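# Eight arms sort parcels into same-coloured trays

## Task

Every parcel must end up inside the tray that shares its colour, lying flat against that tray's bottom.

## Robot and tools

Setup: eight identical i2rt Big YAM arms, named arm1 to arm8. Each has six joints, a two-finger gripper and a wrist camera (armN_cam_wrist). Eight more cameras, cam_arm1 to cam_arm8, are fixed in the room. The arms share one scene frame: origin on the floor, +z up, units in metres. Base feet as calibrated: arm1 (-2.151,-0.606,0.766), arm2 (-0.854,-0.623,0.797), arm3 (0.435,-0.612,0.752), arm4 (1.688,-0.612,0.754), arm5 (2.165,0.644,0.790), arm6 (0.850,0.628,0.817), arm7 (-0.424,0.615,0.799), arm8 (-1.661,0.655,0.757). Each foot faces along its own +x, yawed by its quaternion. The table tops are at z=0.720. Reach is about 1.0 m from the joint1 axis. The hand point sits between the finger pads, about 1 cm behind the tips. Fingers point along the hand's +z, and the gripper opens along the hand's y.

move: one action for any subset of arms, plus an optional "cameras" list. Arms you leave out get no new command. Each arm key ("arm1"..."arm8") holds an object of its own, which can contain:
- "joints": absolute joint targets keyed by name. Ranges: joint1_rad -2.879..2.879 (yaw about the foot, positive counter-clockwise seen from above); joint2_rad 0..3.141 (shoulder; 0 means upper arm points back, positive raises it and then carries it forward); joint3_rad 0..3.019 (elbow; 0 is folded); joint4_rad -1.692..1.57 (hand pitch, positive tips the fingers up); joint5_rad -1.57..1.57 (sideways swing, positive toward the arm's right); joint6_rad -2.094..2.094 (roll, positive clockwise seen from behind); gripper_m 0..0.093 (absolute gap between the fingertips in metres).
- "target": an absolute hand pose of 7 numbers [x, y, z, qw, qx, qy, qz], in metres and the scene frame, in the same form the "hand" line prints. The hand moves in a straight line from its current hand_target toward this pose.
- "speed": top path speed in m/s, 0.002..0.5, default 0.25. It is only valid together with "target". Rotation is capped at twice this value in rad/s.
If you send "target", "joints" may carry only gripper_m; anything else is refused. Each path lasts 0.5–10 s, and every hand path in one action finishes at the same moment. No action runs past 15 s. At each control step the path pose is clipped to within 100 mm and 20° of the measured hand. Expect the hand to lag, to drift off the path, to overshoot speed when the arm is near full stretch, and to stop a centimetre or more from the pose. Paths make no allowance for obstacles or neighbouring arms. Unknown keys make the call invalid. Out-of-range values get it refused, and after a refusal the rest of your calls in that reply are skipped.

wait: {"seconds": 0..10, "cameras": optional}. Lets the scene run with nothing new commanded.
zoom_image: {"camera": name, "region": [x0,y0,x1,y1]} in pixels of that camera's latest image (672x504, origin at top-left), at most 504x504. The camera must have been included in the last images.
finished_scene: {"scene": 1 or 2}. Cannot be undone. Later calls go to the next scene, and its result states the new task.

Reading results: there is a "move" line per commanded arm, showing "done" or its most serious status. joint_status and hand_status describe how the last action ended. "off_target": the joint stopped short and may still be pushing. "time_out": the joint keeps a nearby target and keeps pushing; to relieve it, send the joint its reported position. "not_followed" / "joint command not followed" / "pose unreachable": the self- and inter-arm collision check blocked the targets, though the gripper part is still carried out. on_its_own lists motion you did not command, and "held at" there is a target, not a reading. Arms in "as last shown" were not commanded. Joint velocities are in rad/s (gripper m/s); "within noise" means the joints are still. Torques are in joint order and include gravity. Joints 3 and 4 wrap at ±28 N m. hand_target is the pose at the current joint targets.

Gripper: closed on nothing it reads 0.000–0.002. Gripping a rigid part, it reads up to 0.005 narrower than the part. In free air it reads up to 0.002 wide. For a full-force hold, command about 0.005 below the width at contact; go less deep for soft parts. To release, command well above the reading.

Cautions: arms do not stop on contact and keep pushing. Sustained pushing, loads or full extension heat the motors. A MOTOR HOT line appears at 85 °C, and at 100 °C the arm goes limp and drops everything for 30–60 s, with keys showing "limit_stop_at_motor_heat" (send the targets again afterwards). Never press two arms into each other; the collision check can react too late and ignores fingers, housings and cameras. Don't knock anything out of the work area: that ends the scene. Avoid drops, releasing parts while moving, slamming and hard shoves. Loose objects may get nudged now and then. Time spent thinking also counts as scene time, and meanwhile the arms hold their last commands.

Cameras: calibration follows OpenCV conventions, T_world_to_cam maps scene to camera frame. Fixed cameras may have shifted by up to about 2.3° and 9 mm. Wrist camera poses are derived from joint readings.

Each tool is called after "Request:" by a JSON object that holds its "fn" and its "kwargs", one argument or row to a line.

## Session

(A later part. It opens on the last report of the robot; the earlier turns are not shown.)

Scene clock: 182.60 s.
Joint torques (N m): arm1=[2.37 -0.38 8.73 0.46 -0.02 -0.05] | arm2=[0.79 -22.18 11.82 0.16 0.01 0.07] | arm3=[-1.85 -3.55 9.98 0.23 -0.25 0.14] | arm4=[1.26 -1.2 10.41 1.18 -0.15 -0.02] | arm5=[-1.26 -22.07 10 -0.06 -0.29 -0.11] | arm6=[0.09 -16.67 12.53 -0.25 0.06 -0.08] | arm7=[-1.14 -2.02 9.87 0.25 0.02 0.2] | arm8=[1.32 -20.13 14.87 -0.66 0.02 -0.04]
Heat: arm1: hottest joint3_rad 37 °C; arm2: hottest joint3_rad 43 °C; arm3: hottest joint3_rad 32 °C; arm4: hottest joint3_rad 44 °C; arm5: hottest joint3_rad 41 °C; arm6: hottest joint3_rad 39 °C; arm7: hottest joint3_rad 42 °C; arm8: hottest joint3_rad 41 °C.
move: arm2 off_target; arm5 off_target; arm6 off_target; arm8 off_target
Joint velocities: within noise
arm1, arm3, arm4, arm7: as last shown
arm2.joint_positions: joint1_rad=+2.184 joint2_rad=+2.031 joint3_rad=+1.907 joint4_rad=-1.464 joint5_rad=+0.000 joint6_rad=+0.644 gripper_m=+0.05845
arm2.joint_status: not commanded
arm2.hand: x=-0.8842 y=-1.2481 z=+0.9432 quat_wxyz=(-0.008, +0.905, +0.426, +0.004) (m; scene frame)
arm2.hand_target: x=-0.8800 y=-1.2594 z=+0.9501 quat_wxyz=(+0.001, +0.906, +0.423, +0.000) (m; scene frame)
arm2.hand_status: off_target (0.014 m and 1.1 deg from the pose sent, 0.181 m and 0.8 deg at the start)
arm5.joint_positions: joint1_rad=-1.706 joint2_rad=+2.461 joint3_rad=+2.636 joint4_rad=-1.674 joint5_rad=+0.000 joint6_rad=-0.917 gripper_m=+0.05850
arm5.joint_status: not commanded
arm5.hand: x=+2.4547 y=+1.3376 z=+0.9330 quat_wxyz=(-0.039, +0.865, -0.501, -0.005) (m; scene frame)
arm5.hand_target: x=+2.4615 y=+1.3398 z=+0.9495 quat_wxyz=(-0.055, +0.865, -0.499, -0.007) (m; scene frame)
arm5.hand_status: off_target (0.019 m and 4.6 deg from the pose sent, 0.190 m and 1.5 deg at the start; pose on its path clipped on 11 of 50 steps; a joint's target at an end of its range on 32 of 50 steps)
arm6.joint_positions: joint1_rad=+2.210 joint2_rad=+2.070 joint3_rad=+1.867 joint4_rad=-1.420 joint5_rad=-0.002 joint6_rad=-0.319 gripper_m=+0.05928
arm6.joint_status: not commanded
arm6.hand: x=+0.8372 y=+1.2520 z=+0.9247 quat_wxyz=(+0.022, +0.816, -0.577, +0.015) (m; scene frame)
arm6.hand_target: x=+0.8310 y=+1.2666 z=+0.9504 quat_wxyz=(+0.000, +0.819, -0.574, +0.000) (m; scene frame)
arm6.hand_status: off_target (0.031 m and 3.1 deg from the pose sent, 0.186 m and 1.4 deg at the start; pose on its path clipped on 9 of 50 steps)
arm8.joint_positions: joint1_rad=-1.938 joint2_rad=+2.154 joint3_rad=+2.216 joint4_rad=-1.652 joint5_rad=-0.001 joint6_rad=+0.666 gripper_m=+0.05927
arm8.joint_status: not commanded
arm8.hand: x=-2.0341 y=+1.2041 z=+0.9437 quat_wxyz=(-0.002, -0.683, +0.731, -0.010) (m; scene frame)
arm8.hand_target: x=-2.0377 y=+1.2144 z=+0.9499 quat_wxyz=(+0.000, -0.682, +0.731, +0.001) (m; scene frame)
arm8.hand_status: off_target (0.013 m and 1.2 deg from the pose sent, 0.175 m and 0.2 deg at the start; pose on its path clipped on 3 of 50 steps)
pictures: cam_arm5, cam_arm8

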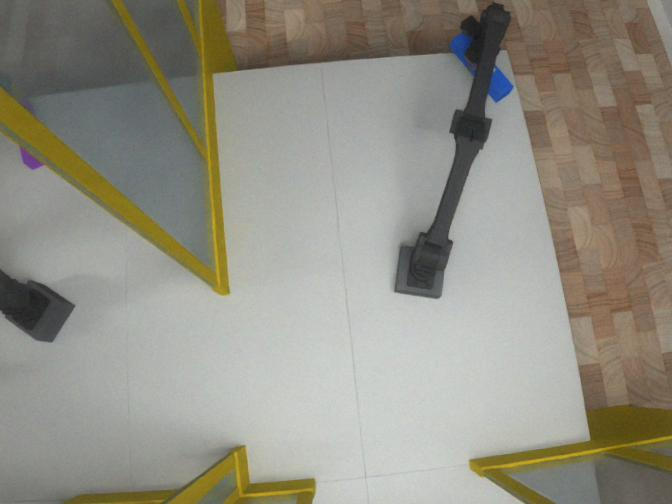

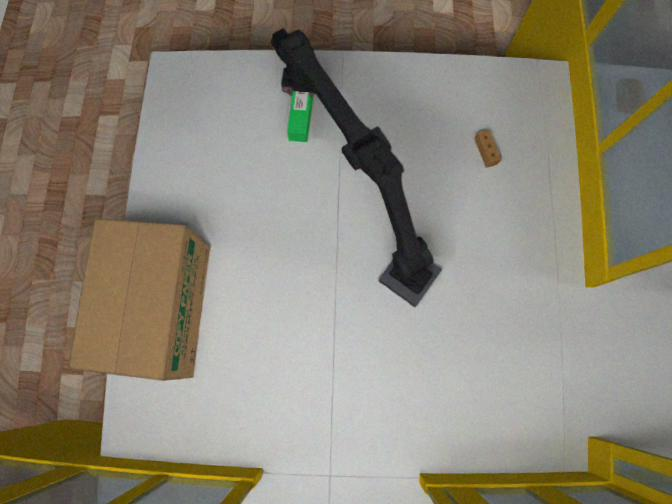

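Request:
{"fn": "move", "kwargs": {
  "arm8": {"joints":{"joint2_rad":0.75,"joint3_rad":1.0,"joint4_rad":-1.5}},
  "arm5": {"joints":{"joint2_rad":0.75,"joint3_rad":1.0,"joint4_rad":-1.5}},
  "arm2": {"joints":{"joint2_rad":0.75,"joint3_rad":1.0,"joint4_rad":-1.5}},
  "arm6": {"joints":{"joint2_rad":0.75,"joint3_rad":1.0,"joint4_rad":-1.5}},
  "cameras": []
}}

Request:
{"fn": "move", "kwargs": {
  "arm8": {"joints":{"joint1_rad":0.337,"joint6_rad":-0.27}},
  "arm5": {"joints":{"joint1_rad":1.58,"joint6_rad":-0.25}},
  "arm2": {"joints":{"joint1_rad":-2.086,"joint6_rad":0.396}},
  "arm6": {"joints":{"joint1_rad":-1.141,"joint6_rad":-0.19}},
  "cameras": []
}}

Request:
{"fn": "move", "kwargs": {
  "arm8": {"target":[-1.84,0.0,0.93,0,0.7071,0.7071,0],"speed":0.3},
  "arm5": {"target":[2.0,0.0,0.93,0,0.7071,0.7071,0],"speed":0.3},
  "arm2": {"target":[-0.2,-0.35,0.93,0,0,1,0],"speed":0.3},
  "arm6": {"target":[0.73,0.0,0.93,0,0.7071,0.7071,0],"speed":0.3},
  "cameras": ["cam_arm5","cam_arm6","cam_arm8","cam_arm2"]
}}

Scene clock: 201.70 s.
Joint torques (N m): arm1=[2.2 -0.44 8.79 0.53 0 -0.06] | arm2=[0.79 -2.37 8.65 0.94 0.01 0.05] | arm3=[-1.73 -3.66 9.98 0.24 -0.25 0.13] | arm4=[1.26 -1.2 10.41 1.2 -0.15 -0.02] | arm5=[-1.32 -0.56 7.54 1.21 -0.26 -0.12] | arm6=[0.15 -1.03 9.11 0.53 0.07 -0.06] | arm7=[-1.14 -2.02 9.85 0.28 0.02 0.21] | arm8=[1.49 -1.96 9.84 0.7 0.03 -0.06]
Heat: arm1: hottest joint3_rad 37 °C; arm2: hottest joint3_rad 44 °C; arm3: hottest joint3_rad 32 °C; arm4: hottest joint3_rad 44 °C; arm5: hottest joint3_rad 42 °C; arm6: hottest joint3_rad 40 °C; arm7: hottest joint3_rad 42 °C; arm8: hottest joint3_rad 45 °C.
move: arm2 done; arm5 done; arm6 done; arm8 done
Joint velocities: within noise
arm1, arm3, arm4, arm7: as last shown
arm2.joint_positions: joint1_rad=+2.184 joint2_rad=+0.752 joint3_rad=+1.000 joint4_rad=-1.496 joint5_rad=+0.000 joint6_rad=+0.644 gripper_m=+0.05845
arm2.joint_status: all done
arm2.hand: x=-0.8659 y=-0.8629 z=+1.0967 quat_wxyz=(+0.142, +0.893, +0.420, -0.075) (m; scene frame)
arm2.hand_target: x=-0.8640 y=-0.8617 z=+1.0966 quat_wxyz=(+0.142, +0.895, +0.418, -0.073) (m; scene frame)
arm2.hand_status: not commanded
arm5.joint_positions: joint1_rad=-1.706 joint2_rad=+0.759 joint3_rad=+0.993 joint4_rad=-1.511 joint5_rad=+0.000 joint6_rad=-0.917 gripper_m=+0.05850
arm5.joint_status: all done
arm5.hand: x=+2.2551 y=+0.8603 z=+1.0855 quat_wxyz=(-0.149, +0.856, -0.495, -0.019) (m; scene frame)
arm5.hand_target: x=+2.2574 y=+0.8616 z=+1.0915 quat_wxyz=(-0.162, +0.854, -0.493, -0.020) (m; scene frame)
arm5.hand_status: not commanded
arm6.joint_positions: joint1_rad=+2.210 joint2_rad=+0.759 joint3_rad=+0.995 joint4_rad=-1.496 joint5_rad=-0.002 joint6_rad=-0.319 gripper_m=+0.05928
arm6.joint_status: all done
arm6.hand: x=+0.8455 y=+0.8685 z=+1.1127 quat_wxyz=(-0.124, +0.807, -0.570, -0.093) (m; scene frame)
arm6.hand_target: x=+0.8434 y=+0.8668 z=+1.1166 quat_wxyz=(-0.128, +0.808, -0.567, -0.096) (m; scene frame)
arm6.hand_status: not commanded
arm8.joint_positions: joint1_rad=-1.938 joint2_rad=+0.761 joint3_rad=+1.004 joint4_rad=-1.508 joint5_rad=-0.001 joint6_rad=+0.666 gripper_m=+0.05927
arm8.joint_status: all done
arm8.hand: x=-1.7954 y=+0.8535 z=+1.0555 quat_wxyz=(+0.023, -0.675, +0.722, +0.150) (m; scene frame)
arm8.hand_target: x=-1.7941 y=+0.8536 z=+1.0567 quat_wxyz=(+0.025, -0.673, +0.722, +0.157) (m; scene frame)
arm8.hand_status: not commanded
pictures: none
No camera images: "cameras" was empty.

Scene clock: 205.27 s.
Joint torques (N m): arm1=[1.85 -0.56 8.73 0.35 -0.01 -0.06] | arm2=[-0.44 -2.32 8.66 0.95 -0.03 -0.2] | arm3=[-1.73 -3.66 9.96 0.24 -0.25 0.13] | arm4=[1.26 -1.2 10.41 1.2 -0.15 -0.02] | arm5=[-0.26 -1.03 7.6 1.24 -0.1 0.03] | arm6=[-1.32 -1.08 9.11 0.53 -0.04 -0.01] | arm7=[-1.03 -2.26 9.85 0.25 0.02 0.2] | arm8=[2.55 -1.9 9.89 0.69 -0.02 -0.09]
Heat: arm1: hottest joint3_rad 37 °C; arm2: hottest joint3_rad 43 °C; arm3: hottest joint3_rad 32 °C; arm4: hottest joint3_rad 44 °C; arm5: hottest joint3_rad 41 °C; arm6: hottest joint3_rad 40 °C; arm7: hottest joint3_rad 42 °C; arm8: hottest joint3_rad 44 °C.
move: arm2 done; arm5 done; arm6 done; arm8 done
Joint velocities: within noise
arm1, arm3, arm4, arm7: as last shown
arm2.joint_positions: joint1_rad=-2.078 joint2_rad=+0.752 joint3_rad=+1.000 joint4_rad=-1.496 joint5_rad=+0.001 joint6_rad=+0.409 gripper_m=+0.05853
arm2.joint_status: all done
arm2.hand: x=-0.6330 y=-0.5297 z=+1.0970 quat_wxyz=(-0.148, -0.003, -0.987, -0.064) (m; scene frame)
arm2.hand_target: x=-0.6336 y=-0.5317 z=+1.0969 quat_wxyz=(-0.147, +0.000, -0.987, -0.062) (m; scene frame)
arm2.hand_status: not commanded
arm5.joint_positions: joint1_rad=+1.572 joint2_rad=+0.759 joint3_rad=+0.993 joint4_rad=-1.511 joint5_rad=-0.003 joint6_rad=-0.260 gripper_m=+0.05852
arm5.joint_status: all done
arm5.hand: x=+2.1029 y=+0.4138 z=+1.0822 quat_wxyz=(+0.074, +0.700, +0.700, -0.122) (m; scene frame)
arm5.hand_target: x=+2.1040 y=+0.4113 z=+1.0882 quat_wxyz=(+0.081, +0.699, +0.698, -0.134) (m; scene frame)
arm5.hand_status: not commanded
arm6.joint_positions: joint1_rad=-1.132 joint2_rad=+0.759 joint3_rad=+0.995 joint4_rad=-1.496 joint5_rad=+0.002 joint6_rad=-0.197 gripper_m=+0.05931
arm6.joint_status: all done
arm6.hand: x=+0.8070 y=+0.3920 z=+1.1127 quat_wxyz=(-0.086, -0.692, -0.705, +0.128) (m; scene frame)
arm6.hand_target: x=+0.8054 y=+0.3939 z=+1.1166 quat_wxyz=(-0.090, -0.697, -0.699, +0.132) (m; scene frame)
arm6.hand_status: not commanded
arm8.joint_positions: joint1_rad=+0.331 joint2_rad=+0.761 joint3_rad=+1.004 joint4_rad=-1.508 joint5_rad=-0.002 joint6_rad=-0.263 gripper_m=+0.05926
arm8.joint_status: all done
arm8.hand: x=-1.7261 y=+0.4253 z=+1.0559 quat_wxyz=(-0.076, -0.703, -0.695, +0.132) (m; scene frame)
arm8.hand_target: x=-1.7251 y=+0.4257 z=+1.0572 quat_wxyz=(-0.079, -0.698, -0.698, +0.139) (m; scene frame)
arm8.hand_status: not commanded
pictures: none
No camera images: "cameras" was empty.

Scene clock: 208.17 s.
Joint torques (N m): arm1=[2.02 -0.26 8.83 0.44 -0.03 -0.04] | arm2=[-0.32 -24.53 12.22 0.13 0.05 -0.18] | arm3=[-1.85 -3.6 9.96 0.21 -0.25 0.14] | arm4=[1.32 -1.2 10.41 1.18 -0.15 -0.02] | arm5=[-0.62 -18.43 10.19 -0.12 -0.07 0.04] | arm6=[-1.32 -15.15 12.57 -0.23 -0.04 -0.02] | arm7=[-1.08 -2.14 9.83 0.28 0.02 0.21] | arm8=[2.26 -20.42 14.87 -0.62 -0.04 -0.06]
Heat: arm1: hottest joint3_rad 37 °C; arm2: hottest joint3_rad 43 °C; arm3: hottest joint3_rad 32 °C; arm4: hottest joint3_rad 44 °C; arm5: hottest joint3_rad 41 °C; arm6: hottest joint3_rad 40 °C; arm7: hottest joint3_rad 42 °C; arm8: hottest joint3_rad 44 °C.
move: arm2 off_target; arm5 off_target; arm6 off_target; arm8 off_target
Joint velocities: within noise
arm1.joint_positions: joint1_rad=+1.506 joint2_rad=+0.745 joint3_rad=+1.004 joint4_rad=-1.488 joint5_rad=+0.002 joint6_rad=-0.467 gripper_m=+0.09314
arm1.joint_status: not commanded
arm1.hand: x=-2.0384 y=-0.3906 z=+1.0673 quat_wxyz=(-0.160, +0.690, -0.704, -0.046) (m; scene frame)
arm1.hand_target: x=-2.0424 y=-0.3913 z=+1.0635 quat_wxyz=(-0.150, +0.698, -0.699, -0.044) (m; scene frame)
arm1.hand_status: not commanded
arm2.joint_positions: joint1_rad=-2.078 joint2_rad=+2.285 joint3_rad=+2.289 joint4_rad=-1.593 joint5_rad=+0.001 joint6_rad=+0.409 gripper_m=+0.05854
arm2.joint_status: not commanded
arm2.hand: x=-0.2110 y=-0.3498 z=+0.9254 quat_wxyz=(+0.008, -0.003, -1.000, +0.004) (m; scene frame)
arm2.hand_target: x=-0.2005 y=-0.3504 z=+0.9300 quat_wxyz=(-0.001, +0.000, -1.000, +0.000) (m; scene frame)
arm2.hand_status: off_target (0.012 m and 1.1 deg from the pose sent, 0.498 m and 18.5 deg at the start)
arm3.joint_positions: joint1_rad=+0.236 joint2_rad=+0.756 joint3_rad=+0.994 joint4_rad=-1.489 joint5_rad=+0.003 joint6_rad=-0.406 gripper_m=+0.09306
arm3.joint_status: not commanded
arm3.hand: x=+0.2094 y=-0.5243 z=+1.0473 quat_wxyz=(-0.065, +0.987, +0.016, -0.144) (m; scene frame)
arm3.hand_target: x=+0.2130 y=-0.5227 z=+1.0504 quat_wxyz=(-0.063, +0.987, +0.001, -0.145) (m; scene frame)
arm3.hand_status: not commanded
arm4.joint_positions: joint1_rad=+0.133 joint2_rad=+0.753 joint3_rad=+1.002 joint4_rad=-1.509 joint5_rad=+0.001 joint6_rad=-0.462 gripper_m=+0.09312
arm4.joint_status: not commanded
arm4.hand: x=+1.8025 y=-0.3990 z=+1.0493 quat_wxyz=(-0.140, +0.691, -0.708, -0.048) (m; scene frame)
arm4.hand_target: x=+1.7999 y=-0.3961 z=+1.0498 quat_wxyz=(-0.144, +0.698, -0.699, -0.050) (m; scene frame)
arm4.hand_status: not commanded
arm5.joint_positions: joint1_rad=+1.575 joint2_rad=+2.130 joint3_rad=+2.009 joint4_rad=-1.484 joint5_rad=+0.000 joint6_rad=-0.258 gripper_m=+0.05852
arm5.joint_status: not commanded
arm5.hand: x=+1.9986 y=+0.0137 z=+0.9097 quat_wxyz=(-0.009, +0.706, +0.707, +0.018) (m; scene frame)
arm5.hand_target: x=+2.0004 y=+0.0010 z=+0.9301 quat_wxyz=(+0.000, +0.707, +0.707, +0.000) (m; scene frame)
arm5.hand_status: off_target (0.025 m and 2.4 deg from the pose sent, 0.453 m and 16.4 deg at the start)
arm6.joint_positions: joint1_rad=-1.133 joint2_rad=+2.061 joint3_rad=+1.829 joint4_rad=-1.373 joint5_rad=+0.002 joint6_rad=-0.196 gripper_m=+0.05931
arm6.joint_status: not commanded
arm6.hand: x=+0.7381 y=+0.0153 z=+0.9158 quat_wxyz=(+0.011, -0.701, -0.713, -0.014) (m; scene frame)
arm6.hand_target: x=+0.7300 y=+0.0010 z=+0.9303 quat_wxyz=(+0.000, -0.707, -0.707, +0.001) (m; scene frame)
arm6.hand_status: off_target (0.022 m and 2.2 deg from the pose sent, 0.439 m and 17.8 deg at the start)
arm7.joint_positions: joint1_rad=-1.014 joint2_rad=+0.749 joint3_rad=+1.007 joint4_rad=-1.489 joint5_rad=-0.002 joint6_rad=-0.099 gripper_m=+0.09310
arm7.joint_status: not commanded
arm7.hand: x=-0.4435 y=+0.3729 z=+1.1024 quat_wxyz=(-0.108, -0.691, -0.703, +0.128) (m; scene frame)
arm7.hand_target: x=-0.4458 y=+0.3764 z=+1.0982 quat_wxyz=(-0.101, -0.699, -0.698, +0.122) (m; scene frame)
arm7.hand_status: not commanded
arm8.joint_positions: joint1_rad=+0.334 joint2_rad=+2.170 joint3_rad=+2.184 joint4_rad=-1.608 joint5_rad=-0.002 joint6_rad=-0.263 gripper_m=+0.05926
arm8.joint_status: not commanded
arm8.hand: x=-1.8409 y=+0.0124 z=+0.9225 quat_wxyz=(+0.005, -0.710, -0.704, -0.010) (m; scene frame)
arm8.hand_target: x=-1.8397 y=+0.0006 z=+0.9299 quat_wxyz=(+0.000, -0.707, -0.707, +0.001) (m; scene frame)
arm8.hand_status: off_target (0.014 m and 1.4 deg from the pose sent, 0.458 m and 17.6 deg at the start)
pictures: cam_arm2, cam_arm5, cam_arm6, cam_arm8

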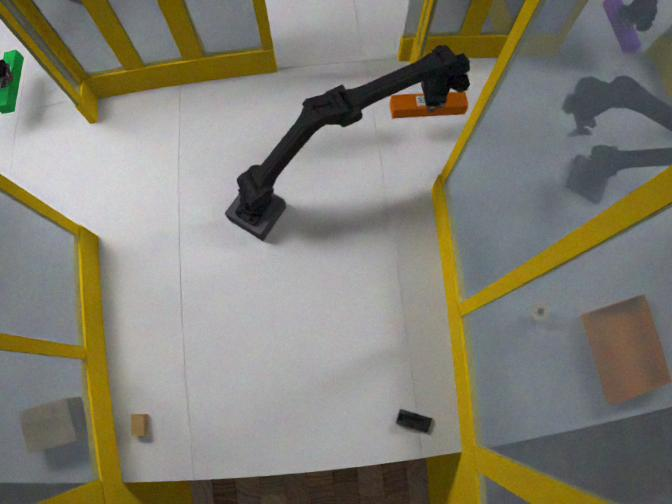

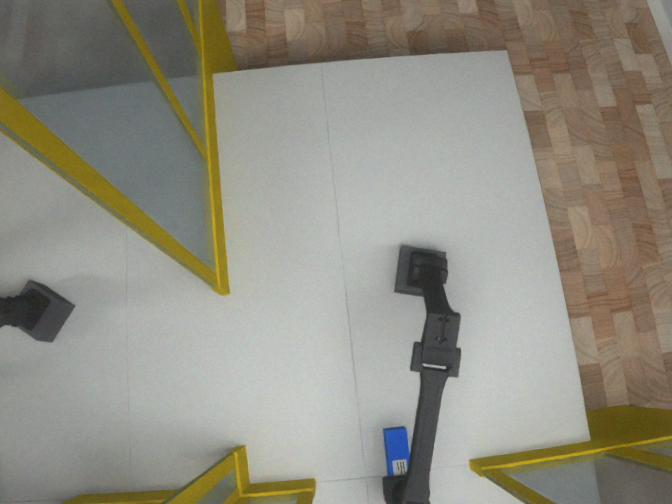

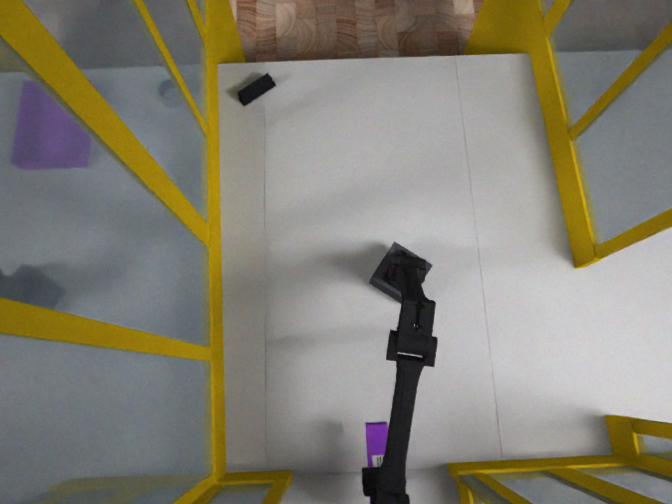

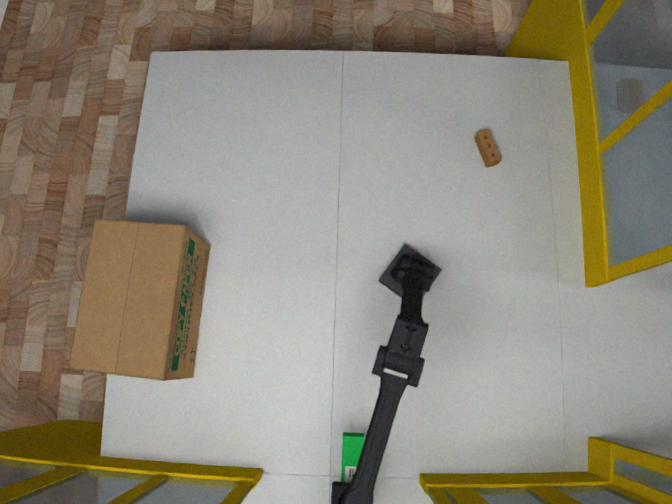

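Request:
{"fn": "move", "kwargs": {
  "arm8": {"target":[-1.84,0.0,0.8,0,0.7071,0.7071,0],"speed":0.25},
  "arm5": {"target":[2.0,0.0,0.8,0,0.7071,0.7071,0],"speed":0.25},
  "arm2": {"target":[-0.195,-0.35,0.8,0,0,1,0],"speed":0.25},
  "arm6": {"target":[0.73,0.0,0.8,0,0.7071,0.7071,0],"speed":0.25},
  "cameras": []
}}

Request:
{"fn": "move", "kwargs": {
  "arm8": {"target":[-1.84,0.0,0.772,0,0.7071,0.7071,0],"speed":0.08},
  "arm5": {"target":[2.0,0.0,0.768,0,0.7071,0.7071,0],"speed":0.08},
  "arm2": {"target":[-0.195,-0.35,0.77,0,0,1,0],"speed":0.08},
  "arm6": {"target":[0.73,0.0,0.768,0,0.7071,0.7071,0],"speed":0.08},
  "cameras": []
}}

Request:
{"fn": "move", "kwargs": {
  "arm8": {"joints":{"gripper_m":0.093}},
  "arm5": {"joints":{"gripper_m":0.093}},
  "arm2": {"joints":{"gripper_m":0.093}},
  "arm6": {"joints":{"gripper_m":0.093}},
  "cameras": []
}}

Request:
{"fn": "move", "kwargs": {
  "arm8": {"target":[-1.84,0.0,0.93,0,0.7071,0.7071,0],"speed":0.25},
  "arm5": {"target":[2.0,0.0,0.93,0,0.7071,0.7071,0],"speed":0.25},
  "arm2": {"target":[-0.195,-0.35,0.93,0,0,1,0],"speed":0.25},
  "arm6": {"target":[0.73,0.0,0.93,0,0.7071,0.7071,0],"speed":0.25},
  "cameras": []
}}

Request:
{"fn": "move", "kwargs": {
  "arm8": {"joints":{"joint2_rad":0.75,"joint3_rad":1.0,"joint4_rad":-1.5}},
  "arm5": {"joints":{"joint2_rad":0.75,"joint3_rad":1.0,"joint4_rad":-1.5}},
  "arm2": {"joints":{"joint2_rad":0.75,"joint3_rad":1.0,"joint4_rad":-1.5}},
  "arm6": {"joints":{"joint2_rad":0.75,"joint3_rad":1.0,"joint4_rad":-1.5}},
  "cameras": []
}}

Request:
{"fn": "move", "kwargs": {
  "arm1": {"target":[-1.84,0.0,0.93,0,-0.7071,0.7071,0],"speed":0.3},
  "arm4": {"target":[2.0,0.0,0.93,0,-0.7071,0.7071,0],"speed":0.3},
  "arm3": {"target":[-0.2,-0.35,0.93,0,1,0,0],"speed":0.3},
  "arm2": {"joints":{"joint1_rad":-1.6}},
  "cameras": ["arm1_cam_wrist","arm4_cam_wrist","arm3_cam_wrist"]
}}

Scene clock: 235.73 s.
Joint torques (N m): arm1=[2.55 -0.38 8.7 0.44 0 -0.06] | arm2=[-0.5 -27.87 9.26 0.84 0.05 -0.19] | arm3=[-1.85 -3.6 9.99 0.24 -0.25 0.14] | arm4=[1.26 -1.2 10.41 1.18 -0.15 -0.02] | arm5=[-0.62 -20.13 6.93 0.68 -0.08 0] | arm6=[-1.32 -17.08 8.58 0.5 -0.04 -0.02] | arm7=[-1.03 -2.02 9.88 0.24 0.02 0.2] | arm8=[2.43 -22.48 10.17 0.25 -0.04 -0.07]
Heat: arm1: hottest joint3_rad 38 °C; arm2: hottest joint3_rad 46 °C; arm3: hottest joint3_rad 32 °C; arm4: hottest joint3_rad 44 °C; arm5: hottest joint3_rad 40 °C; arm6: hottest joint3_rad 43 °C; arm7: hottest joint3_rad 42 °C; arm8: hottest joint3_rad 42 °C.
move: arm2 off_target; arm5 off_target; arm6 off_target; arm8 done
Joint velocities: within noise
arm1, arm3, arm4, arm7: as last shown
arm2.joint_positions: joint1_rad=-2.079 joint2_rad=+2.381 joint3_rad=+2.119 joint4_rad=-1.333 joint5_rad=+0.001 joint6_rad=+0.407 gripper_m=+0.05854
arm2.joint_status: not commanded
arm2.hand: x=-0.2044 y=-0.3477 z=+0.7947 quat_wxyz=(+0.012, -0.003, -1.000, +0.005) (m; scene frame)
arm2.hand_target: x=-0.1952 y=-0.3501 z=+0.8001 quat_wxyz=(+0.000, +0.000, -1.000, +0.000) (m; scene frame)
arm2.hand_status: off_target (0.011 m and 1.5 deg from the pose sent, 0.126 m and 1.1 deg at the start)
arm5.joint_positions: joint1_rad=+1.575 joint2_rad=+2.237 joint3_rad=+1.852 joint4_rad=-1.225 joint5_rad=+0.000 joint6_rad=-0.258 gripper_m=+0.05852
arm5.joint_status: not commanded
arm5.hand: x=+1.9984 y=+0.0121 z=+0.7828 quat_wxyz=(-0.011, +0.706, +0.707, +0.020) (m; scene frame)
arm5.hand_target: x=+2.0002 y=+0.0004 z=+0.8001 quat_wxyz=(+0.000, +0.707, +0.707, +0.000) (m; scene frame)
arm5.hand_status: off_target (0.021 m and 2.6 deg from the pose sent, 0.111 m and 2.3 deg at the start)
arm6.joint_positions: joint1_rad=-1.133 joint2_rad=+2.199 joint3_rad=+1.714 joint4_rad=-1.121 joint5_rad=+0.002 joint6_rad=-0.196 gripper_m=+0.05931
arm6.joint_status: not commanded
arm6.hand: x=+0.7371 y=+0.0099 z=+0.7903 quat_wxyz=(+0.011, -0.701, -0.713, -0.014) (m; scene frame)
arm6.hand_target: x=+0.7299 y=+0.0002 z=+0.8002 quat_wxyz=(+0.000, -0.707, -0.707, +0.000) (m; scene frame)
arm6.hand_status: off_target (0.016 m and 2.2 deg from the pose sent, 0.117 m and 2.2 deg at the start)
arm8.joint_positions: joint1_rad=+0.334 joint2_rad=+2.236 joint3_rad=+1.977 joint4_rad=-1.325 joint5_rad=-0.002 joint6_rad=-0.263 gripper_m=+0.05926
arm8.joint_status: not commanded
arm8.hand: x=-1.8428 y=+0.0053 z=+0.8007 quat_wxyz=(+0.002, -0.710, -0.704, -0.006) (m; scene frame)
arm8.hand_target: x=-1.8399 y=+0.0001 z=+0.7999 quat_wxyz=(+0.000, -0.707, -0.707, +0.000) (m; scene frame)
arm8.hand_status: done (0.006 m and 0.9 deg from the pose sent, 0.123 m and 1.4 deg at the start)
pictures: none
No camera images: "cameras" was empty.

Scene clock: 236.87 s.
Joint torques (N m): arm1=[2.02 -0.44 8.72 0.36 -0.03 -0.08] | arm2=[-0.38 -26.17 8.06 0.92 0.04 -0.19] | arm3=[-1.67 -3.55 10 0.25 -0.25 0.14] | arm4=[1.32 -1.14 10.41 1.18 -0.15 -0.02] | arm5=[-0.21 -18.96 6.43 0.7 -0.04 0.04] | arm6=[-1.26 -15.91 7.58 0.55 -0.04 -0.02] | arm7=[-1.14 -2.02 9.84 0.25 0 0.21] | arm8=[2.55 -20.95 9.29 0.28 -0.02 -0.06]
Heat: arm1: hottest joint3_rad 38 °C; arm2: hottest joint3_rad 46 °C; arm3: hottest joint3_rad 32 °C; arm4: hottest joint3_rad 44 °C; arm5: hottest joint3_rad 40 °C; arm6: hottest joint3_rad 43 °C; arm7: hottest joint3_rad 42 °C; arm8: hottest joint3_rad 42 °C.
move: arm2 off_target; arm5 done; arm6 done; arm8 off_target
Joint velocities: within noise
arm1, arm3, arm4, arm7: as last shown
arm2.joint_positions: joint1_rad=-2.079 joint2_rad=+2.390 joint3_rad=+2.104 joint4_rad=-1.277 joint5_rad=+0.001 joint6_rad=+0.407 gripper_m=+0.05854
arm2.joint_status: not commanded
arm2.hand: x=-0.1975 y=-0.3447 z=+0.7832 quat_wxyz=(-0.004, -0.003, -1.000, -0.001) (m; scene frame)
arm2.hand_target: x=-0.1953 y=-0.3500 z=+0.7702 quat_wxyz=(+0.000, +0.000, -1.000, +0.000) (m; scene frame)
arm2.hand_status: off_target (0.014 m and 0.5 deg from the pose sent, 0.027 m and 1.5 deg at the start)
arm5.joint_positions: joint1_rad=+1.575 joint2_rad=+2.252 joint3_rad=+1.835 joint4_rad=-1.164 joint5_rad=+0.000 joint6_rad=-0.258 gripper_m=+0.05852
arm5.joint_status: not commanded
arm5.hand: x=+1.9969 y=+0.0059 z=+0.7673 quat_wxyz=(-0.003, +0.707, +0.708, +0.008) (m; scene frame)
arm5.hand_target: x=+2.0002 y=+0.0000 z=+0.7680 quat_wxyz=(+0.000, +0.707, +0.707, +0.000) (m; scene frame)
arm5.hand_status: done (0.007 m and 0.9 deg from the pose sent, 0.019 m and 2.6 deg at the start)
arm6.joint_positions: joint1_rad=-1.133 joint2_rad=+2.224 joint3_rad=+1.707 joint4_rad=-1.061 joint5_rad=+0.001 joint6_rad=-0.196 gripper_m=+0.05931
arm6.joint_status: not commanded
arm6.hand: x=+0.7359 y=+0.0026 z=+0.7722 quat_wxyz=(+0.003, -0.701, -0.713, -0.003) (m; scene frame)
arm6.hand_target: x=+0.7300 y=+0.0000 z=+0.7682 quat_wxyz=(+0.000, -0.707, -0.707, +0.000) (m; scene frame)
arm6.hand_status: done (0.008 m and 1.0 deg from the pose sent, 0.025 m and 2.2 deg at the start)
arm8.joint_positions: joint1_rad=+0.334 joint2_rad=+2.243 joint3_rad=+1.952 joint4_rad=-1.268 joint5_rad=-0.002 joint6_rad=-0.263 gripper_m=+0.05926
arm8.joint_status: not commanded
arm8.hand: x=-1.8440 y=+0.0010 z=+0.7867 quat_wxyz=(-0.004, -0.710, -0.704, +0.005) (m; scene frame)
arm8.hand_target: x=-1.8399 y=+0.0003 z=+0.7723 quat_wxyz=(+0.000, -0.707, -0.707, +0.000) (m; scene frame)
arm8.hand_status: off_target (0.015 m and 0.9 deg from the pose sent, 0.030 m and 0.9 deg at the start)
pictures: none
No camera images: "cameras" was empty.

Scene clock: 237.50 s.
Joint torques (N m): arm1=[2.2 -0.15 8.7 0.5 -0.01 -0.04] | arm2=[-0.44 -26.17 8.06 0.92 0.04 -0.19] | arm3=[-1.79 -3.55 10 0.21 -0.25 0.13] | arm4=[1.32 -1.2 10.41 1.18 -0.16 -0.02] | arm5=[-0.21 -18.61 6.35 0.72 -0.11 0.02] | arm6=[-1.26 -15.85 7.58 0.57 -0.04 -0.02] | arm7=[-1.03 -1.9 9.84 0.27 0.02 0.21] | arm8=[2.14 -21.13 9.26 0.38 -0.03 -0.05]
Heat: arm1: hottest joint3_rad 38 °C; arm2: hottest joint3_rad 46 °C; arm3: hottest joint3_rad 32 °C; arm4: hottest joint3_rad 44 °C; arm5: hottest joint3_rad 40 °C; arm6: hottest joint3_rad 43 °C; arm7: hottest joint3_rad 42 °C; arm8: hottest joint3_rad 42 °C.
move: arm2 done; arm5 done; arm6 done; arm8 done
Joint velocities: within noise
arm1, arm3, arm4, arm7: as last shown
arm2.joint_positions: joint1_rad=-2.080 joint2_rad=+2.390 joint3_rad=+2.104 joint4_rad=-1.277 joint5_rad=+0.001 joint6_rad=+0.407 gripper_m=+0.09281
arm2.joint_status: all done
arm2.hand: x=-0.1974 y=-0.3450 z=+0.7832 quat_wxyz=(-0.004, -0.003, -1.000, -0.001) (m; scene frame)
arm2.hand_target: x=-0.1952 y=-0.3502 z=+0.7702 quat_wxyz=(+0.000, +0.000, -1.000, +0.000) (m; scene frame)
arm2.hand_status: not commanded
arm5.joint_positions: joint1_rad=+1.575 joint2_rad=+2.252 joint3_rad=+1.835 joint4_rad=-1.164 joint5_rad=+0.000 joint6_rad=-0.258 gripper_m=+0.09278
arm5.joint_status: all done
arm5.hand: x=+1.9968 y=+0.0060 z=+0.7673 quat_wxyz=(-0.003, +0.707, +0.708, +0.007) (m; scene frame)
arm5.hand_target: x=+2.0001 y=+0.0001 z=+0.7680 quat_wxyz=(+0.000, +0.707, +0.707, +0.000) (m; scene frame)
arm5.hand_status: not commanded
arm6.joint_positions: joint1_rad=-1.133 joint2_rad=+2.224 joint3_rad=+1.707 joint4_rad=-1.061 joint5_rad=+0.001 joint6_rad=-0.196 gripper_m=+0.09279
arm6.joint_status: all done
arm6.hand: x=+0.7359 y=+0.0026 z=+0.7722 quat_wxyz=(+0.003, -0.701, -0.713, -0.003) (m; scene frame)
arm6.hand_target: x=+0.7300 y=+0.0000 z=+0.7682 quat_wxyz=(+0.000, -0.707, -0.707, +0.000) (m; scene frame)
arm6.hand_status: not commanded
arm8.joint_positions: joint1_rad=+0.334 joint2_rad=+2.243 joint3_rad=+1.952 joint4_rad=-1.268 joint5_rad=-0.002 joint6_rad=-0.263 gripper_m=+0.09283
arm8.joint_status: all done
arm8.hand: x=-1.8440 y=+0.0010 z=+0.7867 quat_wxyz=(-0.004, -0.710, -0.704, +0.005) (m; scene frame)
arm8.hand_target: x=-1.8399 y=+0.0003 z=+0.7723 quat_wxyz=(+0.000, -0.707, -0.707, +0.000) (m; scene frame)
arm8.hand_status: not commanded
pictures: none
No camera images: "cameras" was empty.

Scene clock: 239.27 s.
Joint torques (N m): arm1=[2.26 -0.32 8.77 0.42 -0.02 -0.07] | arm2=[-0.38 -25.52 12.19 0.12 0.04 -0.19] | arm3=[-1.67 -3.72 10.02 0.25 -0.24 0.13] | arm4=[1.32 -1.2 10.41 1.2 -0.15 -0.02] | arm5=[-0.44 -17.96 9.76 -0.13 -0.1 0.01] | arm6=[-1.32 -16.26 12.11 -0.23 -0.04 -0.02] | arm7=[-1.08 -1.9 9.89 0.27 0.02 0.2] | arm8=[2.43 -20.6 14.72 -0.59 -0.04 -0.06]
Heat: arm1: hottest joint3_rad 38 °C; arm2: hottest joint3_rad 46 °C; arm3: hottest joint3_rad 32 °C; arm4: hottest joint3_rad 44 °C; arm5: hottest joint3_rad 40 °C; arm6: hottest joint3_rad 42 °C; arm7: hottest joint3_rad 42 °C; arm8: hottest joint3_rad 42 °C.
move: arm2 off_target; arm5 off_target; arm6 off_target; arm8 off_target
Joint velocities: within noise
arm1, arm3, arm4, arm7: as last shown
arm2.joint_positions: joint1_rad=-2.080 joint2_rad=+2.305 joint3_rad=+2.328 joint4_rad=-1.610 joint5_rad=+0.001 joint6_rad=+0.407 gripper_m=+0.09292
arm2.joint_status: not commanded
arm2.hand: x=-0.2058 y=-0.3487 z=+0.9266 quat_wxyz=(+0.007, -0.003, -1.000, +0.003) (m; scene frame)
arm2.hand_target: x=-0.1954 y=-0.3504 z=+0.9300 quat_wxyz=(-0.001, +0.000, -1.000, +0.000) (m; scene frame)
arm2.hand_status: off_target (0.011 m and 0.9 deg from the pose sent, 0.147 m and 0.5 deg at the start)
arm5.joint_positions: joint1_rad=+1.575 joint2_rad=+2.124 joint3_rad=+2.017 joint4_rad=-1.485 joint5_rad=+0.000 joint6_rad=-0.258 gripper_m=+0.09288
arm5.joint_status: not commanded
arm5.hand: x=+1.9980 y=+0.0117 z=+0.9165 quat_wxyz=(-0.006, +0.707, +0.708, +0.013) (m; scene frame)
arm5.hand_target: x=+2.0003 y=+0.0006 z=+0.9300 quat_wxyz=(+0.000, +0.707, +0.707, +0.000) (m; scene frame)
arm5.hand_status: off_target (0.018 m and 1.6 deg from the pose sent, 0.163 m and 0.9 deg at the start)
arm6.joint_positions: joint1_rad=-1.133 joint2_rad=+2.077 joint3_rad=+1.835 joint4_rad=-1.374 joint5_rad=+0.001 joint6_rad=-0.196 gripper_m=+0.09290
arm6.joint_status: not commanded
arm6.hand: x=+0.7380 y=+0.0138 z=+0.9088 quat_wxyz=(+0.013, -0.701, -0.713, -0.018) (m; scene frame)
arm6.hand_target: x=+0.7301 y=+0.0010 z=+0.9302 quat_wxyz=(+0.000, -0.707, -0.707, +0.000) (m; scene frame)
arm6.hand_status: off_target (0.027 m and 2.7 deg from the pose sent, 0.158 m and 1.0 deg at the start; pose on its path clipped on 6 of 53 steps)
arm8.joint_positions: joint1_rad=+0.334 joint2_rad=+2.170 joint3_rad=+2.187 joint4_rad=-1.609 joint5_rad=-0.002 joint6_rad=-0.263 gripper_m=+0.09293
arm8.joint_status: not commanded
arm8.hand: x=-1.8409 y=+0.0120 z=+0.9237 quat_wxyz=(+0.004, -0.710, -0.704, -0.009) (m; scene frame)
arm8.hand_target: x=-1.8397 y=+0.0006 z=+0.9299 quat_wxyz=(+0.000, -0.707, -0.707, +0.000) (m; scene frame)
arm8.hand_status: off_target (0.014 m and 1.3 deg from the pose sent, 0.143 m and 0.9 deg at the start)
pictures: none
No camera images: "cameras" was empty.

Scene clock: 241.20 s.
Joint torques (N m): arm1=[2.32 -0.21 8.73 0.51 0 -0.04] | arm2=[-0.44 -2.55 8.39 1.28 0.04 -0.2] | arm3=[-1.67 -3.55 9.99 0.23 -0.25 0.14] | arm4=[1.32 -1.2 10.41 1.2 -0.15 -0.02] | arm5=[-0.44 -0.32 7.23 0.59 -0.08 0.06] | arm6=[-1.26 -0.85 8.98 0.49 -0.04 -0.02] | arm7=[-1.08 -2.08 9.91 0.25 0.03 0.21] | arm8=[2.49 -1.67 9.74 0.68 -0.04 -0.05]
Heat: arm1: hottest joint3_rad 38 °C; arm2: hottest joint3_rad 45 °C; arm3: hottest joint3_rad 32 °C; arm4: hottest joint3_rad 44 °C; arm5: hottest joint3_rad 40 °C; arm6: hottest joint3_rad 42 °C; arm7: hottest joint3_rad 42 °C; arm8: hottest joint3_rad 42 °C.
move: arm2 done; arm5 done; arm6 done; arm8 done
Joint velocities: within noise
arm1, arm3, arm4, arm7: as last shown
arm2.joint_positions: joint1_rad=-2.080 joint2_rad=+0.754 joint3_rad=+1.004 joint4_rad=-1.506 joint5_rad=+0.001 joint6_rad=+0.407 gripper_m=+0.09292
arm2.joint_status: all done
arm2.hand: x=-0.6342 y=-0.5307 z=+1.0974 quat_wxyz=(-0.144, -0.003, -0.988, -0.062) (m; scene frame)
arm2.hand_target: x=-0.6334 y=-0.5324 z=+1.0968 quat_wxyz=(-0.147, +0.000, -0.987, -0.061) (m; scene frame)
arm2.hand_status: not commanded
arm5.joint_positions: joint1_rad=+1.575 joint2_rad=+0.752 joint3_rad=+0.996 joint4_rad=-1.493 joint5_rad=+0.000 joint6_rad=-0.258 gripper_m=+0.09288
arm5.joint_status: all done
arm5.hand: x=+2.1022 y=+0.4101 z=+1.0866 quat_wxyz=(+0.080, +0.698, +0.699, -0.135) (m; scene frame)
arm5.hand_target: x=+2.1042 y=+0.4112 z=+1.0883 quat_wxyz=(+0.080, +0.699, +0.698, -0.134) (m; scene frame)
arm5.hand_status: not commanded
arm6.joint_positions: joint1_rad=-1.133 joint2_rad=+0.756 joint3_rad=+0.997 joint4_rad=-1.495 joint5_rad=+0.001 joint6_rad=-0.195 gripper_m=+0.09290
arm6.joint_status: all done
arm6.hand: x=+0.8068 y=+0.3919 z=+1.1141 quat_wxyz=(-0.088, -0.693, -0.704, +0.131) (m; scene frame)
arm6.hand_target: x=+0.8052 y=+0.3939 z=+1.1166 quat_wxyz=(-0.090, -0.698, -0.698, +0.132) (m; scene frame)
arm6.hand_status: not commanded
arm8.joint_positions: joint1_rad=+0.334 joint2_rad=+0.758 joint3_rad=+1.006 joint4_rad=-1.506 joint5_rad=-0.002 joint6_rad=-0.263 gripper_m=+0.09293
arm8.joint_status: all done
arm8.hand: x=-1.7256 y=+0.4250 z=+1.0574 quat_wxyz=(-0.078, -0.702, -0.695, +0.135) (m; scene frame)
arm8.hand_target: x=-1.7242 y=+0.4253 z=+1.0574 quat_wxyz=(-0.080, -0.698, -0.698, +0.139) (m; scene frame)
arm8.hand_status: not commanded
pictures: none
No camera images: "cameras" was empty.

Scene clock: 244.13 s.
Joint torques (N m): arm1=[2.08 -18.73 12.56 -0.1 -0.07 -0.08] | arm2=[0.85 -2.55 8.34 1.28 0.04 -0.19] | arm3=[-2.08 -23.41 14.26 -0.31 -0.31 0.09] | arm4=[1.38 -17.2 14.76 -0.2 -0.02 -0.02] | arm5=[-0.44 -0.85 7.27 0.53 -0.06 0.05] | arm6=[-1.32 -0.85 8.98 0.5 -0.04 -0.02] | arm7=[-1.14 -2.08 9.87 0.27 0.02 0.22] | arm8=[2.49 -1.49 9.74 0.61 -0.04 -0.04]
Heat: arm1: hottest joint3_rad 38 °C; arm2: hottest joint3_rad 45 °C; arm3: hottest joint3_rad 33 °C; arm4: hottest joint3_rad 45 °C; arm5: hottest joint3_rad 41 °C; arm6: hottest joint3_rad 42 °C; arm7: hottest joint3_rad 42 °C; arm8: hottest joint3_rad 42 °C.
move: arm1 off_target; arm2 done; arm3 off_target; arm4 off_target
Joint velocities: within noise
arm1.joint_positions: joint1_rad=+1.506 joint2_rad=+2.158 joint3_rad=+2.172 joint4_rad=-1.588 joint5_rad=-0.005 joint6_rad=-0.470 gripper_m=+0.09314
arm1.joint_status: not commanded
arm1.hand: x=-1.8380 y=-0.0133 z=+0.9284 quat_wxyz=(+0.005, +0.700, -0.714, +0.003) (m; scene frame)
arm1.hand_target: x=-1.8404 y=-0.0005 z=+0.9301 quat_wxyz=(-0.001, +0.707, -0.707, +0.000) (m; scene frame)
arm1.hand_status: off_target (0.014 m and 1.3 deg from the pose sent, 0.459 m and 19.2 deg at the start)
arm2.joint_positions: joint1_rad=-1.608 joint2_rad=+0.754 joint3_rad=+1.004 joint4_rad=-1.506 joint5_rad=+0.001 joint6_rad=+0.406 gripper_m=+0.09292
arm2.joint_status: all done
arm2.hand: x=-0.7003 y=-0.4408 z=+1.0975 quat_wxyz=(-0.126, +0.228, -0.961, -0.094) (m; scene frame)
arm2.hand_target: x=-0.7016 y=-0.4396 z=+1.0969 quat_wxyz=(-0.129, +0.238, -0.958, -0.095) (m; scene frame)
arm2.hand_status: not commanded
arm3.joint_positions: joint1_rad=+0.232 joint2_rad=+2.202 joint3_rad=+2.249 joint4_rad=-1.644 joint5_rad=-0.003 joint6_rad=-0.406 gripper_m=+0.09306
arm3.joint_status: not commanded
arm3.hand: x=-0.1928 y=-0.3631 z=+0.9178 quat_wxyz=(+0.004, +1.000, +0.013, +0.015) (m; scene frame)
arm3.hand_target: x=-0.1990 y=-0.3502 z=+0.9300 quat_wxyz=(+0.000, +1.000, +0.000, -0.001) (m; scene frame)
arm3.hand_status: off_target (0.019 m and 2.3 deg from the pose sent, 0.460 m and 18.2 deg at the start)
arm4.joint_positions: joint1_rad=+0.137 joint2_rad=+2.165 joint3_rad=+2.233 joint4_rad=-1.634 joint5_rad=+0.004 joint6_rad=-0.462 gripper_m=+0.09312
arm4.joint_status: not commanded
arm4.hand: x=+2.0026 y=-0.0146 z=+0.9303 quat_wxyz=(+0.005, +0.700, -0.714, +0.001) (m; scene frame)
arm4.hand_target: x=+1.9996 y=-0.0006 z=+0.9297 quat_wxyz=(-0.001, +0.707, -0.707, +0.000) (m; scene frame)
arm4.hand_status: off_target (0.015 m and 1.3 deg from the pose sent, 0.461 m and 17.0 deg at the start)
arm5, arm6, arm7, arm8: as last shown
pictures: arm1_cam_wrist, arm3_cam_wrist, arm4_cam_wrist
camera_calibration:
arm1_cam_wrist: T_world_to_cam=[[0.99937, -0.0348882, -0.00652108, 1.84346], [-0.0245388, -0.811926, 0.583244, -0.592714], [-0.025643, -0.582716, -0.812271, 0.825867], [0, 0, 0, 1]] pos_world=[-1.83566, 0.064321, 1.02855]
arm3_cam_wrist: T_world_to_cam=[[-0.0219774, 0.999757, 0.00183314, 0.355959], [0.795739, 0.0163824, 0.605418, -0.39041], [0.60524, 0.0147642, -0.795906, 0.976554], [0, 0, 0, 1]] pos_world=[-0.272563, -0.363895, 1.01295]
arm4_cam_wrist: T_world_to_cam=[[0.999965, -0.00642671, 0.00533283, -2.01017], [-0.00833368, -0.809201, 0.587473, -0.536893], [0.000539814, -0.587497, -0.809226, 0.868041], [0, 0, 0, 1]] pos_world=[2.00516, 0.0625988, 1.02857]

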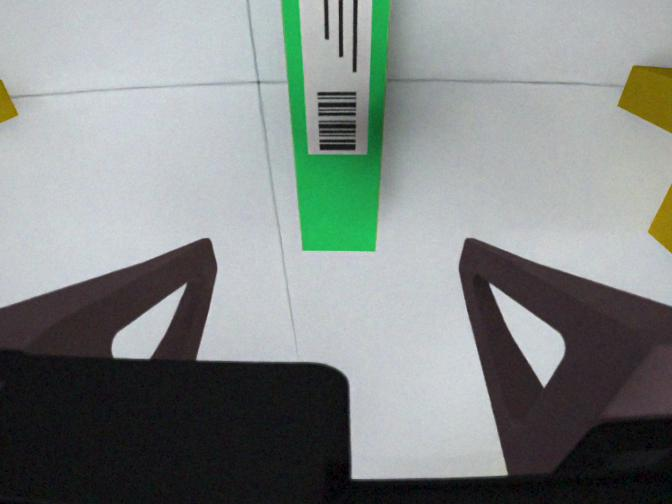

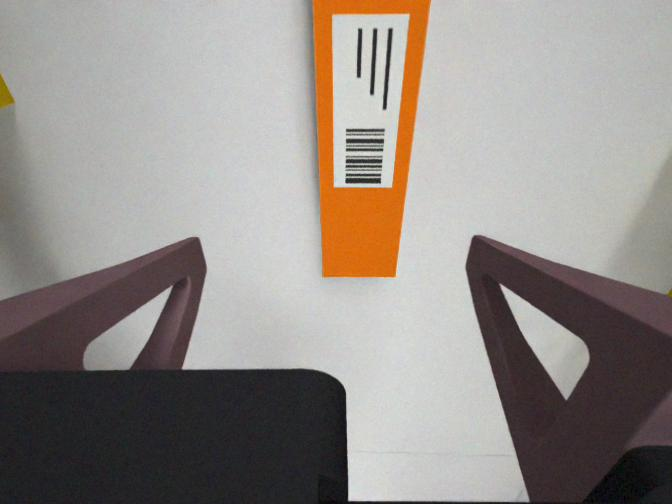

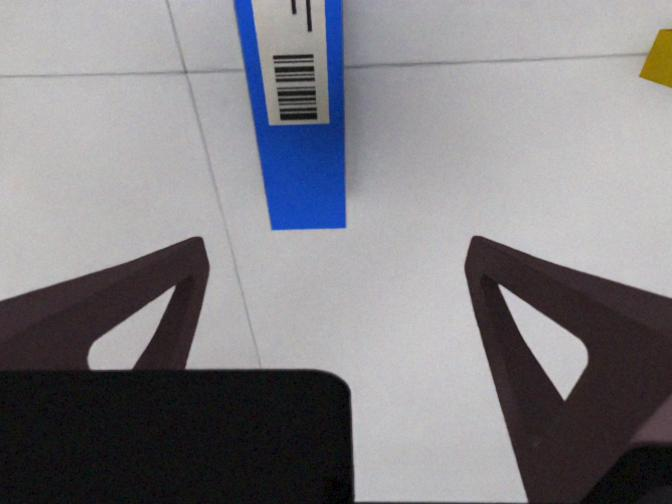

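Request:
{"fn": "move", "kwargs": {
  "arm1": {"target":[-1.838,0.01,0.84,0,-0.7071,0.7071,0],"speed":0.25},
  "arm4": {"target":[1.982,0.015,0.84,0,-0.7071,0.7071,0],"speed":0.25},
  "arm3": {"target":[-0.205,-0.336,0.84,0,1,0,0],"speed":0.25},
  "cameras": ["arm1_cam_wrist","arm4_cam_wrist","arm3_cam_wrist"]
}}

Scene clock: 253.67 s.
Joint torques (N m): arm1=[2.2 -20.66 8.9 0.66 -0.08 -0.02] | arm2=[0.85 -2.55 8.34 1.28 0.04 -0.2] | arm3=[-1.85 -26.11 10.1 0.59 -0.3 -0.08] | arm4=[1.26 -18.37 10.66 0.72 -0.05 0.12] | arm5=[-0.26 -1.03 7.46 0.59 -0.12 0.04] | arm6=[-1.26 -0.85 8.96 0.49 -0.03 -0.02] | arm7=[-1.14 -2.14 9.87 0.27 0.02 0.21] | arm8=[2.37 -1.55 9.69 0.73 -0.04 -0.04]
Heat: arm1: hottest joint3_rad 39 °C; arm2: hottest joint3_rad 44 °C; arm3: hottest joint3_rad 35 °C; arm4: hottest joint3_rad 46 °C; arm5: hottest joint3_rad 41 °C; arm6: hottest joint3_rad 41 °C; arm7: hottest joint3_rad 42 °C; arm8: hottest joint3_rad 41 °C.
move: arm1 off_target; arm3 off_target; arm4 off_target
Joint velocities: within noise
arm1.joint_positions: joint1_rad=+1.509 joint2_rad=+2.234 joint3_rad=+2.085 joint4_rad=-1.421 joint5_rad=-0.005 joint6_rad=-0.470 gripper_m=+0.09314
arm1.joint_status: not commanded
arm1.hand: x=-1.8318 y=+0.0019 z=+0.8450 quat_wxyz=(+0.003, +0.702, -0.712, +0.003) (m; scene frame)
arm1.hand_target: x=-1.8380 y=+0.0097 z=+0.8401 quat_wxyz=(+0.000, +0.707, -0.707, +0.000) (m; scene frame)
arm1.hand_status: off_target (0.011 m and 1.0 deg from the pose sent, 0.091 m and 1.3 deg at the start)
arm2, arm5, arm6, arm7, arm8: as last shown
arm3.joint_positions: joint1_rad=+0.214 joint2_rad=+2.270 joint3_rad=+2.144 joint4_rad=-1.473 joint5_rad=-0.004 joint6_rad=-0.406 gripper_m=+0.09306
arm3.joint_status: not commanded
arm3.hand: x=-0.2013 y=-0.3463 z=+0.8322 quat_wxyz=(+0.004, +1.000, +0.005, +0.015) (m; scene frame)
arm3.hand_target: x=-0.2048 y=-0.3362 z=+0.8400 quat_wxyz=(+0.000, +1.000, +0.000, +0.000) (m; scene frame)
arm3.hand_status: off_target (0.013 m and 1.9 deg from the pose sent, 0.083 m and 2.3 deg at the start)
arm4.joint_positions: joint1_rad=+0.175 joint2_rad=+2.210 joint3_rad=+2.106 joint4_rad=-1.448 joint5_rad=+0.005 joint6_rad=-0.445 gripper_m=+0.09312
arm4.joint_status: not commanded
arm4.hand: x=+1.9847 y=+0.0093 z=+0.8526 quat_wxyz=(-0.002, +0.708, -0.707, -0.002) (m; scene frame)
arm4.hand_target: x=+1.9820 y=+0.0147 z=+0.8401 quat_wxyz=(+0.000, +0.707, -0.707, +0.000) (m; scene frame)
arm4.hand_status: off_target (0.014 m and 0.3 deg from the pose sent, 0.097 m and 1.3 deg at the start)
pictures: arm1_cam_wrist, arm3_cam_wrist, arm4_cam_wrist
camera_calibration:
arm1_cam_wrist: T_world_to_cam=[[0.999506, -0.0310318, -0.00505395, 1.83627], [-0.0223289, -0.813776, 0.58075, -0.525364], [-0.0221345, -0.58035, -0.814067, 0.775108], [0, 0, 0, 1]] pos_world=[-1.82994, 0.0792878, 0.945375]
arm3_cam_wrist: T_world_to_cam=[[-0.00479186, 0.999988, 0.000984843, 0.343424], [0.7952, 0.00321337, 0.606339, -0.337532], [0.606328, 0.00368864, -0.795206, 0.909154], [0, 0, 0, 1]] pos_world=[-0.281195, -0.345689, 0.927285]
arm4_cam_wrist: T_world_to_cam=[[0.999802, 0.0154901, 0.0125273, -1.99767], [0.00542412, -0.816729, 0.576996, -0.490342], [0.0191691, -0.576814, -0.816651, 0.788451], [0, 0, 0, 1]] pos_world=[1.98482, 0.0852567, 0.95184]

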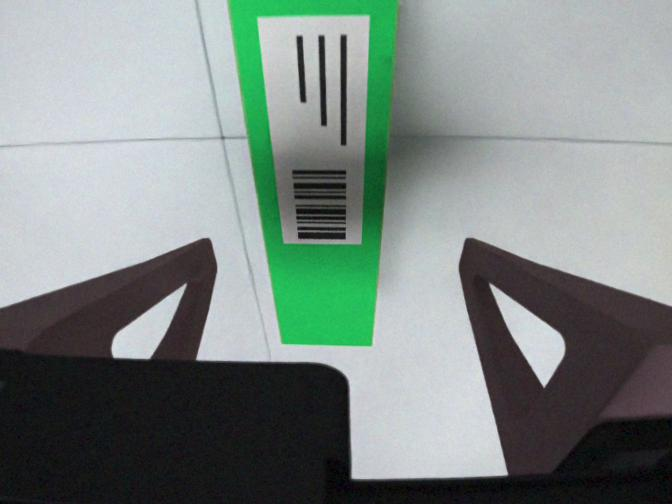

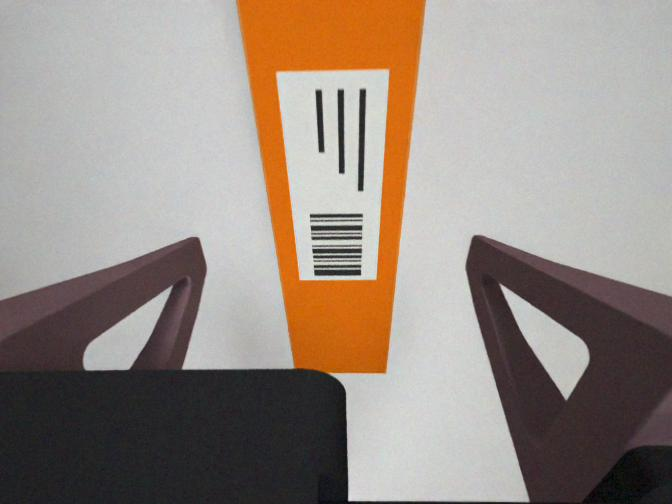

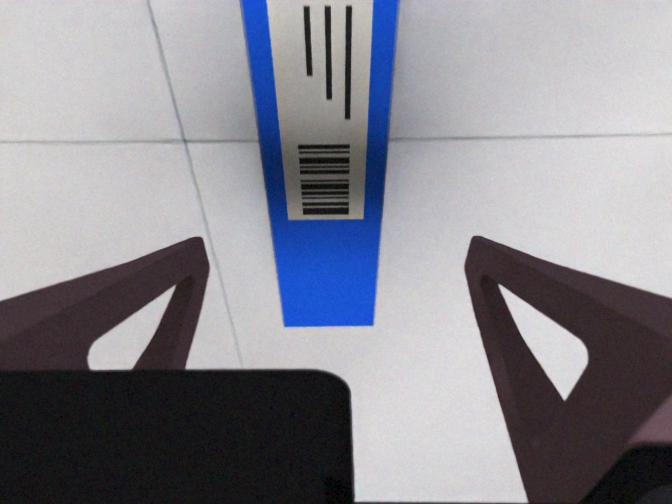

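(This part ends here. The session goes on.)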